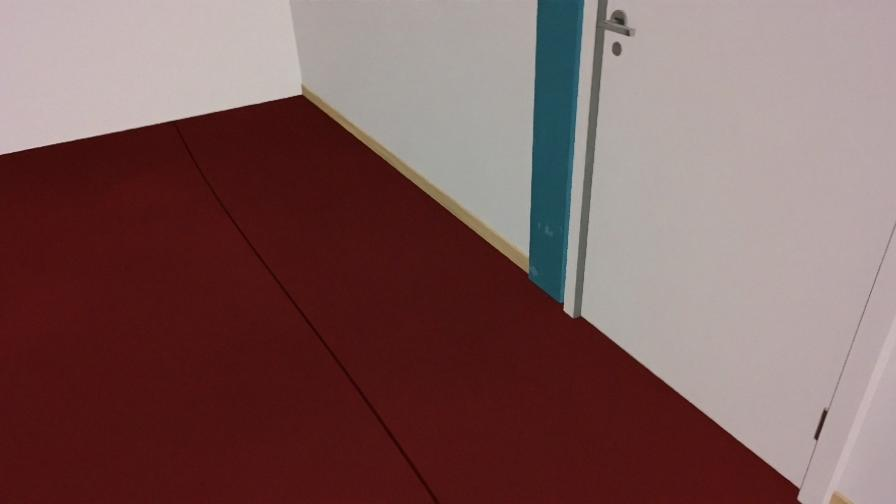

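Turn back to face the bench and prepare the bow.

Call:
move --base '{"turn_rad_s": -0.8, "for_s": 1.967}' --joints '{"head_pan_rad": 0.0, "head_tilt_rad": 0.75}' --cameras '["head_camera"]'

Call:
zoom_image --camera "head_camera" --region '[300, 50, 650, 250]'

Scene clock: 67.00 s.
Joint torques (N m): left_arm=[-1.41 -0.89 0.77 -0.58 -0.11 -0.58 0.02] | right_arm=[-3.36 -0.44 -0.41 -1.12 -0.12 -0.48 -0.01]
External joint torques (N m): left_arm=[-0.03 -1.04 0.76 -0.02 -0.12 -0.16 0.02] | right_arm=[0.24 0.68 -0.37 0.51 -0.18 0.12 -0.02]
Wrist force (N): left_arm=[0.0 1.3 -7.9] | right_arm=[-2.7 0.9 -5.1]
Wrist torque (N m): left_arm=[-0.29 0.17 0.09] | right_arm=[-0.07 -0.12 -0.10]
Wrist force, peak (N): left_arm=[-0.7 1.1 -8.7] | right_arm=[-3.0 1.5 -5.3]
move: done
base_odometry: x=+0.127 y=+1.280 heading=+0.001
lidar_m: 0.76 1.39 1.89 4.33 1.74 1.23 1.18 1.24 1.64 4.17 1.33 1.05
base_status: done (sent for 1.97 of 1.97 s)
joint_positions: torso_squat_rad=+0.000 torso_shift_rad=+0.000 torso_pitch_rad=+0.000 torso_yaw_rad=+0.000 left_shoulder_pitch_rad=+0.037 left_shoulder_roll_rad=+0.004 left_shoulder_yaw_rad=-0.043 left_elbow_rad=-0.196 left_forearm_roll_rad=-0.014 left_wrist_pitch_rad=+0.002 left_hand_roll_rad=+0.027 left_gripper_m=+0.099 right_shoulder_pitch_rad=-0.040 right_shoulder_roll_rad=-0.021 right_shoulder_yaw_rad=-0.018 right_elbow_rad=-0.235 right_forearm_roll_rad=+0.049 right_wrist_pitch_rad=-0.014 right_hand_roll_rad=+0.035 right_gripper_m=+0.099 head_pan_rad=+0.000 head_tilt_rad=+0.750
joint_status: all done
wheel_motors_off: 0
motor_effort: left_wheel=+23(47) right_wheel=+1(50)
chest: x=-0.2280 y=+0.0001 z=+1.2899 quat_wxyz=(+1.000, +0.000, +0.000, +0.000) (m; base frame)
left_hand: x=-0.1597 y=+0.2200 z=+0.6077 quat_wxyz=(+0.997, +0.000, -0.079, -0.009) (m; base frame)
right_hand: x=-0.0823 y=-0.2359 z=+0.6195 quat_wxyz=(+0.989, -0.016, -0.142, +0.041) (m; base frame)
pictures: head_camera
camera_calibration:
head_camera: T_world_to_cam=[[-0.00293748, -0.999502, -0.0314329, 0.0453454], [-0.63874, 0.0260606, -0.768981, 1.06579], [0.769417, 0.0178186, -0.638499, 1.055], [0, 0, 0, 1]] pos_world=[-0.130844, -0.00125082, 1.49461]

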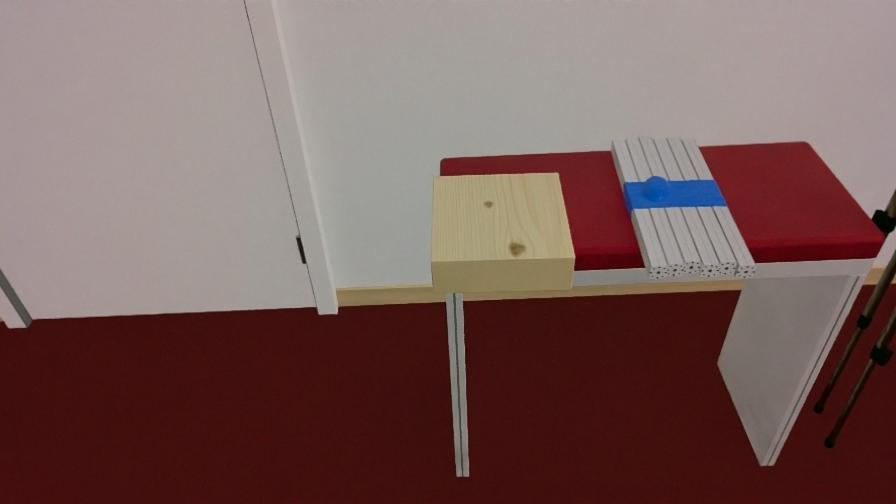

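Scaled by 1.440 from the camera's 896x504 image, which has a finer 1280x720 frame.

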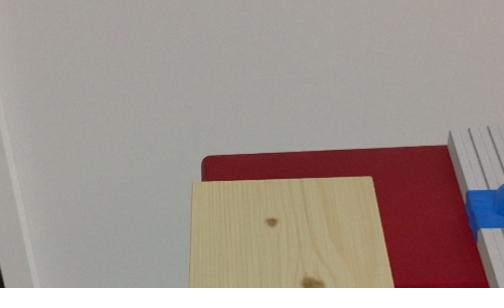

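Call:
move --joints '{"torso_squat_rad": 0.35, "torso_pitch_rad": 0.85, "head_tilt_rad": 0.3, "left_shoulder_roll_rad": 0.3, "right_shoulder_roll_rad": -0.3}'

Call:
move --target '{"side": "left", "x": 0.365, "y": 0.2, "z": 0.875, "quat_wxyz": [1, 0, 0, 0]}' --min_time_s 2

Call:
move --target '{"side": "right", "x": 0.365, "y": -0.2, "z": 0.875, "quat_wxyz": [1, 0, 0, 0]}' --min_time_s 2 --cameras '["head_camera"]'

Scene clock: 88.40 s.
Joint torques (N m): left_arm=[19.61 4.29 1.36 7.97 -0.06 1.05 -0.03] | right_arm=[19.74 -4.62 -1.12 7.35 -0.28 1.09 -0.19]
External joint torques (N m): left_arm=[-1.35 -1.42 0.84 0.1 -0.07 -0.17 -0.07] | right_arm=[0.85 1.24 -0.21 0.8 -0.13 0.08 -0.16]
Wrist force (N): left_arm=[5.2 0.4 -6.2] | right_arm=[3.0 1.7 -3.9]
Wrist torque (N m): left_arm=[-0.23 0.41 0.05] | right_arm=[-0.09 0.26 -0.12]
Wrist force, peak (N): left_arm=[4.5 -0.5 -7.4] | right_arm=[-2.2 3.2 -5.6]
move: done
base_odometry: x=+0.127 y=+1.280 heading=+0.001
lidar_m: 0.76 1.39 1.89 4.33 1.75 1.23 1.18 1.25 1.65 4.17 1.33 1.04
base_status: not commanded
joint_positions: torso_squat_rad=+0.350 torso_shift_rad=+0.000 torso_pitch_rad=+0.850 torso_yaw_rad=+0.000 left_shoulder_pitch_rad=+0.037 left_shoulder_roll_rad=+0.300 left_shoulder_yaw_rad=-0.043 left_elbow_rad=-0.196 left_forearm_roll_rad=-0.014 left_wrist_pitch_rad=+0.002 left_hand_roll_rad=+0.027 left_gripper_m=+0.099 right_shoulder_pitch_rad=-0.040 right_shoulder_roll_rad=-0.300 right_shoulder_yaw_rad=-0.018 right_elbow_rad=-0.235 right_forearm_roll_rad=+0.049 right_wrist_pitch_rad=-0.014 right_hand_roll_rad=+0.035 right_gripper_m=+0.099 head_pan_rad=+0.000 head_tilt_rad=+0.300
joint_status: all done
wheel_motors_off: 0
motor_effort: left_wheel=+21(24) right_wheel=+1(6)
chest: x=+0.0045 y=+0.0001 z=+1.1423 quat_wxyz=(+0.911, +0.000, +0.412, +0.000) (m; base frame)
left_hand: x=-0.4396 y=+0.4417 z=+0.6637 quat_wxyz=(+0.929, +0.123, +0.338, -0.083) (m; base frame)
right_hand: x=-0.3764 y=-0.4435 z=+0.6118 quat_wxyz=(+0.946, -0.118, +0.278, +0.114) (m; base frame)
pictures: none

Scene clock: 90.73 s.
Joint torques (N m): left_arm=[-11.93 8.18 9.19 -3.27 -0.16 -0.5 0.06] | right_arm=[19.71 -4.56 -1.54 7.38 -0.38 1.02 -0.1]
External joint torques (N m): left_arm=[0.93 -1.9 0.14 0.09 -0.2 -0.45 0.06] | right_arm=[0.82 1.3 -0.63 0.83 -0.23 0.02 -0.07]
Wrist force (N): left_arm=[1.2 1.1 -7.6] | right_arm=[2.8 1.7 -3.7]
Wrist torque (N m): left_arm=[-0.23 0.21 0.02] | right_arm=[-0.10 0.21 -0.08]
Wrist force, peak (N): left_arm=[1.7 0.7 -8.8] | right_arm=[3.0 1.3 -4.7]
move: done
base_odometry: x=+0.127 y=+1.280 heading=+0.001
lidar_m: 0.76 1.39 1.89 4.31 1.73 1.23 1.17 1.23 1.64 4.17 1.33 1.05
base_status: not commanded
joint_positions: torso_squat_rad=+0.350 torso_shift_rad=+0.000 torso_pitch_rad=+0.850 torso_yaw_rad=+0.000 left_shoulder_pitch_rad=-1.344 left_shoulder_roll_rad=+1.247 left_shoulder_yaw_rad=-0.599 left_elbow_rad=-2.123 left_forearm_roll_rad=+1.192 left_wrist_pitch_rad=+1.674 left_hand_roll_rad=+1.125 left_gripper_m=+0.099 right_shoulder_pitch_rad=-0.040 right_shoulder_roll_rad=-0.300 right_shoulder_yaw_rad=-0.018 right_elbow_rad=-0.235 right_forearm_roll_rad=+0.049 right_wrist_pitch_rad=-0.014 right_hand_roll_rad=+0.035 right_gripper_m=+0.099 head_pan_rad=+0.000 head_tilt_rad=+0.300
joint_status: all done
wheel_motors_off: 0
motor_effort: left_wheel=+19(25) right_wheel=+1(4)
chest: x=+0.0045 y=+0.0001 z=+1.1423 quat_wxyz=(+0.911, +0.000, +0.412, +0.000) (m; base frame)
left_hand: x=+0.3651 y=+0.2000 z=+0.8752 quat_wxyz=(+1.000, +0.000, +0.000, +0.000) (m; base frame)
left_hand_status: reached (checked arc, planned for 2.0 s): 0 mm and 0.0 deg off.
right_hand: x=-0.3763 y=-0.4435 z=+0.6117 quat_wxyz=(+0.947, -0.118, +0.278, +0.114) (m; base frame)
pictures: none

Scene clock: 93.07 s.
Joint torques (N m): left_arm=[-11.39 7.99 9.41 -3.11 -0.11 -0.45 -0.08] | right_arm=[-13.64 -11.3 -7.21 -3.8 0.49 -0.21 0.2]
External joint torques (N m): left_arm=[1.46 -2.09 0.36 0.26 -0.15 -0.39 -0.08] | right_arm=[-1.16 -0.87 1.17 -0.05 0.27 -0.2 0.2]
Wrist force (N): left_arm=[0.2 0.8 -7.9] | right_arm=[-0.8 1.0 -4.9]
Wrist torque (N m): left_arm=[-0.25 0.08 0.02] | right_arm=[-0.04 0.04 -0.02]
Wrist force, peak (N): left_arm=[1.4 1.8 -8.3] | right_arm=[0.8 3.5 -5.7]
move: done
base_odometry: x=+0.127 y=+1.280 heading=+0.001
lidar_m: 0.76 1.39 1.88 4.32 1.73 1.24 1.18 1.23 1.64 4.17 1.34 1.05
base_status: not commanded
joint_positions: torso_squat_rad=+0.350 torso_shift_rad=+0.000 torso_pitch_rad=+0.850 torso_yaw_rad=+0.000 left_shoulder_pitch_rad=-1.344 left_shoulder_roll_rad=+1.247 left_shoulder_yaw_rad=-0.599 left_elbow_rad=-2.123 left_forearm_roll_rad=+1.192 left_wrist_pitch_rad=+1.674 left_hand_roll_rad=+1.125 left_gripper_m=+0.099 right_shoulder_pitch_rad=-1.262 right_shoulder_roll_rad=-1.158 right_shoulder_yaw_rad=+0.472 right_elbow_rad=-2.123 right_forearm_roll_rad=-1.132 right_wrist_pitch_rad=+1.775 right_hand_roll_rad=-1.080 right_gripper_m=+0.099 head_pan_rad=+0.000 head_tilt_rad=+0.300
joint_status: all done
wheel_motors_off: 0
motor_effort: left_wheel=+18(20) right_wheel=-2(5)
chest: x=+0.0045 y=+0.0001 z=+1.1423 quat_wxyz=(+0.911, +0.000, +0.412, +0.000) (m; base frame)
left_hand: x=+0.3651 y=+0.2000 z=+0.8752 quat_wxyz=(+1.000, +0.000, +0.000, +0.000) (m; base frame)
right_hand: x=+0.3649 y=-0.1999 z=+0.8751 quat_wxyz=(+1.000, +0.000, +0.000, +0.000) (m; base frame)
right_hand_status: reached (checked arc, planned for 2.0 s): 0 mm and 0.0 deg off.
pictures: head_camera
camera_calibration:
head_camera: T_world_to_cam=[[-0.0148573, -0.999504, -0.0277629, 0.0365461], [-0.887784, 0.0259607, -0.459528, 0.779937], [0.46002, 0.0178201, -0.887729, 0.983798], [0, 0, 0, 1]] pos_world=[0.240392, -0.00125112, 1.23276]

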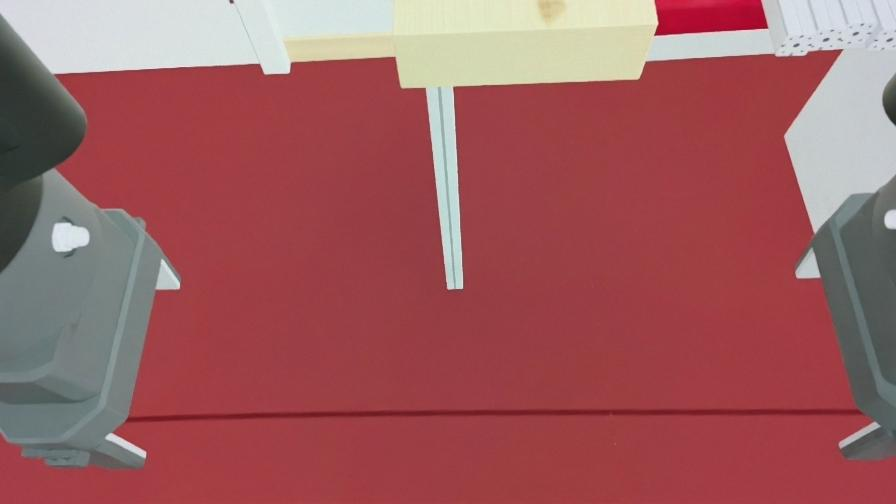

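Call:
move --joints '{"torso_squat_rad": 0.3, "torso_pitch_rad": 0.75, "head_tilt_rad": 0.35, "left_shoulder_pitch_rad": -1.08, "left_shoulder_roll_rad": 0.25, "left_shoulder_yaw_rad": 0, "left_elbow_rad": -1.41, "left_forearm_roll_rad": 0, "left_wrist_pitch_rad": 1.74, "left_hand_roll_rad": 0, "right_shoulder_pitch_rad": -1.08, "right_shoulder_roll_rad": -0.25, "right_shoulder_yaw_rad": 0, "right_elbow_rad": -1.41, "right_forearm_roll_rad": 0, "right_wrist_pitch_rad": 1.74, "right_hand_roll_rad": 0}' --min_time_s 2

Call:
move --target '{"side": "left", "x": 0.408, "y": 0.165, "z": 0.775, "quat_wxyz": [1, 0, 0, 0]}' --min_time_s 1 --cameras '["head_camera"]'

Scene clock: 111.93 s.
Joint torques (N m): left_arm=[-14.6 2.53 3.07 -8.19 -0.18 -0.05 -0.1] | right_arm=[-14.37 -2.44 -3.19 -8.81 0.47 -0.07 -0.14]
External joint torques (N m): left_arm=[0.61 -1.19 1.61 0.59 0.12 -0.02 -0.11] | right_arm=[0.33 1.58 -1.89 -0.54 -0.06 -0.08 -0.14]
Wrist force (N): left_arm=[1.0 0.6 -8.3] | right_arm=[-0.4 2.1 -5.2]
Wrist torque (N m): left_arm=[-0.28 0.22 0.18] | right_arm=[-0.15 0.03 -0.24]
Wrist force, peak (N): left_arm=[1.3 1.4 -8.4] | right_arm=[-2.3 0.8 -5.8]
move: done
base_odometry: x=+0.127 y=+1.280 heading=+0.001
lidar_m: 0.74 1.38 1.89 4.32 1.73 1.24 1.18 1.24 1.66 4.17 1.33 1.04
base_status: not commanded
joint_positions: torso_squat_rad=+0.300 torso_shift_rad=+0.000 torso_pitch_rad=+0.750 torso_yaw_rad=+0.000 left_shoulder_pitch_rad=-1.080 left_shoulder_roll_rad=+0.250 left_shoulder_yaw_rad=+0.000 left_elbow_rad=-1.410 left_forearm_roll_rad=+0.000 left_wrist_pitch_rad=+1.740 left_hand_roll_rad=+0.000 left_gripper_m=+0.099 right_shoulder_pitch_rad=-1.080 right_shoulder_roll_rad=-0.250 right_shoulder_yaw_rad=+0.000 right_elbow_rad=-1.410 right_forearm_roll_rad=+0.000 right_wrist_pitch_rad=+1.740 right_hand_roll_rad=+0.000 right_gripper_m=+0.099 head_pan_rad=+0.000 head_tilt_rad=+0.350
joint_status: all done
wheel_motors_off: 0
motor_effort: left_wheel=+18(19) right_wheel=-1(3)
chest: x=-0.0171 y=+0.0001 z=+1.1756 quat_wxyz=(+0.930, +0.000, +0.366, +0.000) (m; base frame)
left_hand: x=+0.4034 y=+0.1967 z=+0.7575 quat_wxyz=(+0.988, +0.081, +0.008, -0.134) (m; base frame)
right_hand: x=+0.4035 y=-0.1967 z=+0.7575 quat_wxyz=(+0.988, -0.081, +0.008, +0.134) (m; base frame)
pictures: none

Scene clock: 113.27 s.
Joint torques (N m): left_arm=[-15.16 1.5 2.14 -9.13 0.15 0.01 0.25] | right_arm=[-14.5 -2.21 -3.02 -8.77 0.54 -0.08 -0.06]
External joint torques (N m): left_arm=[0.46 -1.7 1.68 -0.21 0.13 0.11 0.25] | right_arm=[0.2 1.81 -1.72 -0.5 0.01 -0.09 -0.06]
Wrist force (N): left_arm=[0.7 1.7 -7.5] | right_arm=[0.0 2.1 -4.7]
Wrist torque (N m): left_arm=[-0.34 0.17 0.03] | right_arm=[-0.13 0.07 -0.19]
Wrist force, peak (N): left_arm=[1.3 1.5 -8.4] | right_arm=[-0.9 2.4 -5.4]
move: done
base_odometry: x=+0.127 y=+1.280 heading=+0.001
lidar_m: 0.75 1.38 1.89 4.32 1.74 1.24 1.17 1.24 1.66 4.18 1.32 1.03
base_status: not commanded
joint_positions: torso_squat_rad=+0.300 torso_shift_rad=+0.000 torso_pitch_rad=+0.750 torso_yaw_rad=+0.000 left_shoulder_pitch_rad=-1.108 left_shoulder_roll_rad=+0.176 left_shoulder_yaw_rad=+0.128 left_elbow_rad=-1.453 left_forearm_roll_rad=+0.049 left_wrist_pitch_rad=+1.780 left_hand_roll_rad=+0.186 left_gripper_m=+0.099 right_shoulder_pitch_rad=-1.080 right_shoulder_roll_rad=-0.250 right_shoulder_yaw_rad=+0.000 right_elbow_rad=-1.410 right_forearm_roll_rad=+0.000 right_wrist_pitch_rad=+1.740 right_hand_roll_rad=+0.000 right_gripper_m=+0.099 head_pan_rad=+0.000 head_tilt_rad=+0.350
joint_status: all done
wheel_motors_off: 0
motor_effort: left_wheel=+18(19) right_wheel=-1(3)
chest: x=-0.0171 y=+0.0001 z=+1.1756 quat_wxyz=(+0.930, +0.000, +0.366, +0.000) (m; base frame)
left_hand: x=+0.4080 y=+0.1652 z=+0.7750 quat_wxyz=(+1.000, +0.000, +0.001, +0.000) (m; base frame)
left_hand_status: reached (checked arc, planned for 1.0 s): 0 mm and 0.1 deg off.
right_hand: x=+0.4035 y=-0.1967 z=+0.7575 quat_wxyz=(+0.988, -0.081, +0.008, +0.134) (m; base frame)
pictures: head_camera
camera_calibration:
head_camera: T_world_to_cam=[[-0.0134536, -0.999504, -0.0284708, 0.0381444], [-0.863728, 0.0259622, -0.503289, 0.826403], [0.503778, 0.0178199, -0.863649, 1.00569], [0, 0, 0, 1]] pos_world=[0.207653, -0.00125112, 1.28557]

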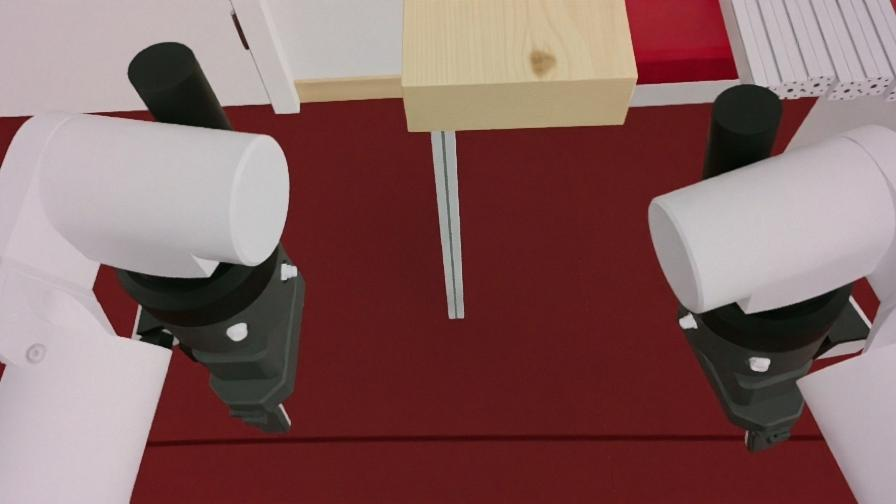

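Call:
move --target '{"side": "left", "x": 0.408, "y": 0.11, "z": 0.775, "quat_wxyz": [1, 0, 0, 0]}' --min_time_s 1

Call:
move --target '{"side": "left", "x": 0.408, "y": 0.11, "z": 0.688, "quat_wxyz": [1, 0, 0, 0]}' --min_time_s 1

Call:
move --target '{"side": "left", "x": 0.408, "y": 0.165, "z": 0.688, "quat_wxyz": [1, 0, 0, 0]}' --min_time_s 1

Call:
move --target '{"side": "left", "x": 0.408, "y": 0.165, "z": 0.86, "quat_wxyz": [1, 0, 0, 0]}' --min_time_s 1

Scene clock: 117.60 s.
Joint torques (N m): left_arm=[-15.84 -0.27 -0.42 -7.7 -0.33 -0.63 0.29] | right_arm=[-14.53 -2.48 -2.98 -8.67 0.49 -0.14 -0.12]
External joint torques (N m): left_arm=[0.59 -1.22 -0.28 1.25 -0.35 -0.54 0.29] | right_arm=[0.17 1.54 -1.68 -0.4 -0.05 -0.16 -0.12]
Wrist force (N): left_arm=[0.9 1.8 -7.7] | right_arm=[-0.7 2.1 -5.0]
Wrist torque (N m): left_arm=[-0.35 0.18 0.01] | right_arm=[-0.14 -0.03 -0.23]
Wrist force, peak (N): left_arm=[0.9 1.8 -8.4] | right_arm=[-0.4 2.0 -5.6]
move: done
base_odometry: x=+0.127 y=+1.280 heading=+0.001
lidar_m: 0.76 1.40 1.89 4.33 1.75 1.23 1.18 1.24 1.64 4.17 1.33 1.06
base_status: not commanded
joint_positions: torso_squat_rad=+0.300 torso_shift_rad=+0.000 torso_pitch_rad=+0.750 torso_yaw_rad=+0.000 left_shoulder_pitch_rad=-1.165 left_shoulder_roll_rad=+0.090 left_shoulder_yaw_rad=+0.060 left_elbow_rad=-1.389 left_forearm_roll_rad=-0.010 left_wrist_pitch_rad=+1.759 left_hand_roll_rad=+0.281 left_gripper_m=+0.099 right_shoulder_pitch_rad=-1.080 right_shoulder_roll_rad=-0.250 right_shoulder_yaw_rad=+0.000 right_elbow_rad=-1.410 right_forearm_roll_rad=+0.000 right_wrist_pitch_rad=+1.740 right_hand_roll_rad=+0.000 right_gripper_m=+0.099 head_pan_rad=+0.000 head_tilt_rad=+0.350
joint_status: all done
wheel_motors_off: 0
motor_effort: left_wheel=+17(19) right_wheel=+0(2)
chest: x=-0.0171 y=+0.0001 z=+1.1756 quat_wxyz=(+0.930, +0.000, +0.366, +0.000) (m; base frame)
left_hand: x=+0.4079 y=+0.1101 z=+0.7752 quat_wxyz=(+1.000, +0.000, +0.000, +0.000) (m; base frame)
left_hand_status: reached (checked arc, planned for 1.0 s): 0 mm and 0.0 deg off.
right_hand: x=+0.4035 y=-0.1967 z=+0.7575 quat_wxyz=(+0.988, -0.081, +0.008, +0.134) (m; base frame)
pictures: none

Scene clock: 118.93 s.
Joint torques (N m): left_arm=[-16.14 0.37 1.28 -7.83 0.05 -0.18 0.29] | right_arm=[-14.1 -2.66 -2.96 -8.81 0.55 0.06 -0.05]
External joint torques (N m): left_arm=[0.56 -0.82 1.38 0.67 0.04 -0.08 0.29] | right_arm=[0.6 1.36 -1.66 -0.54 0.01 0.05 -0.05]
Wrist force (N): left_arm=[0.5 1.3 -7.6] | right_arm=[-0.4 2.0 -5.6]
Wrist torque (N m): left_arm=[-0.29 0.16 0.04] | right_arm=[-0.14 0.02 -0.23]
Wrist force, peak (N): left_arm=[0.5 1.9 -8.6] | right_arm=[-0.4 2.0 -5.6]
move: done
base_odometry: x=+0.127 y=+1.280 heading=+0.001
lidar_m: 0.76 1.39 1.87 4.32 1.73 1.24 1.18 1.24 1.64 4.18 1.34 1.04
base_status: not commanded
joint_positions: torso_squat_rad=+0.300 torso_shift_rad=+0.000 torso_pitch_rad=+0.750 torso_yaw_rad=+0.000 left_shoulder_pitch_rad=-1.210 left_shoulder_roll_rad=+0.097 left_shoulder_yaw_rad=+0.068 left_elbow_rad=-0.979 left_forearm_roll_rad=-0.005 left_wrist_pitch_rad=+1.394 left_hand_roll_rad=+0.286 left_gripper_m=+0.099 right_shoulder_pitch_rad=-1.080 right_shoulder_roll_rad=-0.250 right_shoulder_yaw_rad=+0.000 right_elbow_rad=-1.410 right_forearm_roll_rad=+0.000 right_wrist_pitch_rad=+1.740 right_hand_roll_rad=+0.000 right_gripper_m=+0.099 head_pan_rad=+0.000 head_tilt_rad=+0.350
joint_status: all done
wheel_motors_off: 0
motor_effort: left_wheel=+18(19) right_wheel=+0(3)
chest: x=-0.0171 y=+0.0001 z=+1.1756 quat_wxyz=(+0.931, +0.000, +0.366, +0.000) (m; base frame)
left_hand: x=+0.4080 y=+0.1099 z=+0.6881 quat_wxyz=(+1.000, +0.000, +0.000, +0.000) (m; base frame)
left_hand_status: reached (checked arc, planned for 1.0 s): 0 mm and 0.0 deg off.
right_hand: x=+0.4035 y=-0.1966 z=+0.7575 quat_wxyz=(+0.988, -0.081, +0.008, +0.134) (m; base frame)
pictures: none

Scene clock: 120.27 s.
Joint torques (N m): left_arm=[-14.12 2.28 1.87 -9 0.17 -0.13 -0.28] | right_arm=[-14.73 -2.39 -2.77 -8.72 0.52 0.01 -0.06]
External joint torques (N m): left_arm=[1.68 -1.01 1.47 -0.44 0.15 -0.03 -0.28] | right_arm=[-0.02 1.63 -1.47 -0.45 -0.02 0 -0.06]
Wrist force (N): left_arm=[0.8 1.6 -7.7] | right_arm=[-0.5 2.4 -4.6]
Wrist torque (N m): left_arm=[-0.32 0.16 0.14] | right_arm=[-0.16 0.02 -0.24]
Wrist force, peak (N): left_arm=[0.8 1.9 -8.7] | right_arm=[-0.3 2.0 -5.7]
move: done
base_odometry: x=+0.127 y=+1.280 heading=+0.001
lidar_m: 0.75 1.38 1.88 4.32 1.72 1.25 1.18 1.24 1.65 4.17 1.34 1.04
base_status: not commanded
joint_positions: torso_squat_rad=+0.300 torso_shift_rad=+0.000 torso_pitch_rad=+0.750 torso_yaw_rad=+0.000 left_shoulder_pitch_rad=-1.141 left_shoulder_roll_rad=+0.178 left_shoulder_yaw_rad=+0.119 left_elbow_rad=-1.066 left_forearm_roll_rad=+0.052 left_wrist_pitch_rad=+1.424 left_hand_roll_rad=+0.184 left_gripper_m=+0.099 right_shoulder_pitch_rad=-1.080 right_shoulder_roll_rad=-0.250 right_shoulder_yaw_rad=+0.000 right_elbow_rad=-1.410 right_forearm_roll_rad=+0.000 right_wrist_pitch_rad=+1.740 right_hand_roll_rad=+0.000 right_gripper_m=+0.099 head_pan_rad=+0.000 head_tilt_rad=+0.350
joint_status: all done
wheel_motors_off: 0
motor_effort: left_wheel=+18(19) right_wheel=+0(2)
chest: x=-0.0171 y=+0.0001 z=+1.1756 quat_wxyz=(+0.931, +0.000, +0.366, +0.000) (m; base frame)
left_hand: x=+0.4081 y=+0.1649 z=+0.6881 quat_wxyz=(+1.000, +0.000, +0.000, +0.000) (m; base frame)
left_hand_status: reached (checked arc, planned for 1.0 s): 0 mm and 0.0 deg off.
right_hand: x=+0.4035 y=-0.1966 z=+0.7575 quat_wxyz=(+0.988, -0.081, +0.008, +0.134) (m; base frame)
pictures: none

Scene clock: 121.63 s.
Joint torques (N m): left_arm=[-15.18 4.73 6.47 -6.45 -0.13 -0.55 -0.11] | right_arm=[-14.25 -2.75 -2.69 -8.77 0.49 0.1 0.12]
External joint torques (N m): left_arm=[1.17 -1.97 0.5 0.61 -0.15 -0.47 -0.11] | right_arm=[0.45 1.26 -1.4 -0.5 -0.05 0.08 0.13]
Wrist force (N): left_arm=[0.9 1.8 -7.3] | right_arm=[-0.3 2.0 -5.1]
Wrist torque (N m): left_arm=[-0.35 0.21 0.06] | right_arm=[-0.14 0.03 -0.23]
Wrist force, peak (N): left_arm=[1.0 2.0 -8.7] | right_arm=[-0.6 2.2 -5.9]
move: done
base_odometry: x=+0.127 y=+1.280 heading=+0.001
lidar_m: 0.76 1.38 1.88 4.32 1.74 1.24 1.18 1.23 1.65 4.16 1.32 1.04
base_status: not commanded
joint_positions: torso_squat_rad=+0.300 torso_shift_rad=+0.000 torso_pitch_rad=+0.750 torso_yaw_rad=+0.000 left_shoulder_pitch_rad=-1.208 left_shoulder_roll_rad=+0.621 left_shoulder_yaw_rad=-0.276 left_elbow_rad=-1.683 left_forearm_roll_rad=+0.649 left_wrist_pitch_rad=+1.919 left_hand_roll_rad=+0.670 left_gripper_m=+0.099 right_shoulder_pitch_rad=-1.080 right_shoulder_roll_rad=-0.250 right_shoulder_yaw_rad=+0.000 right_elbow_rad=-1.410 right_forearm_roll_rad=+0.000 right_wrist_pitch_rad=+1.740 right_hand_roll_rad=+0.000 right_gripper_m=+0.099 head_pan_rad=+0.000 head_tilt_rad=+0.350
joint_status: all done
wheel_motors_off: 0
motor_effort: left_wheel=+18(19) right_wheel=+0(2)
chest: x=-0.0171 y=+0.0001 z=+1.1756 quat_wxyz=(+0.931, +0.000, +0.366, +0.000) (m; base frame)
left_hand: x=+0.4081 y=+0.1652 z=+0.8602 quat_wxyz=(+1.000, +0.000, -0.001, +0.000) (m; base frame)
left_hand_status: reached (checked arc, planned for 1.0 s): 0 mm and 0.1 deg off.
right_hand: x=+0.4034 y=-0.1966 z=+0.7576 quat_wxyz=(+0.988, -0.081, +0.008, +0.134) (m; base frame)
pictures: none


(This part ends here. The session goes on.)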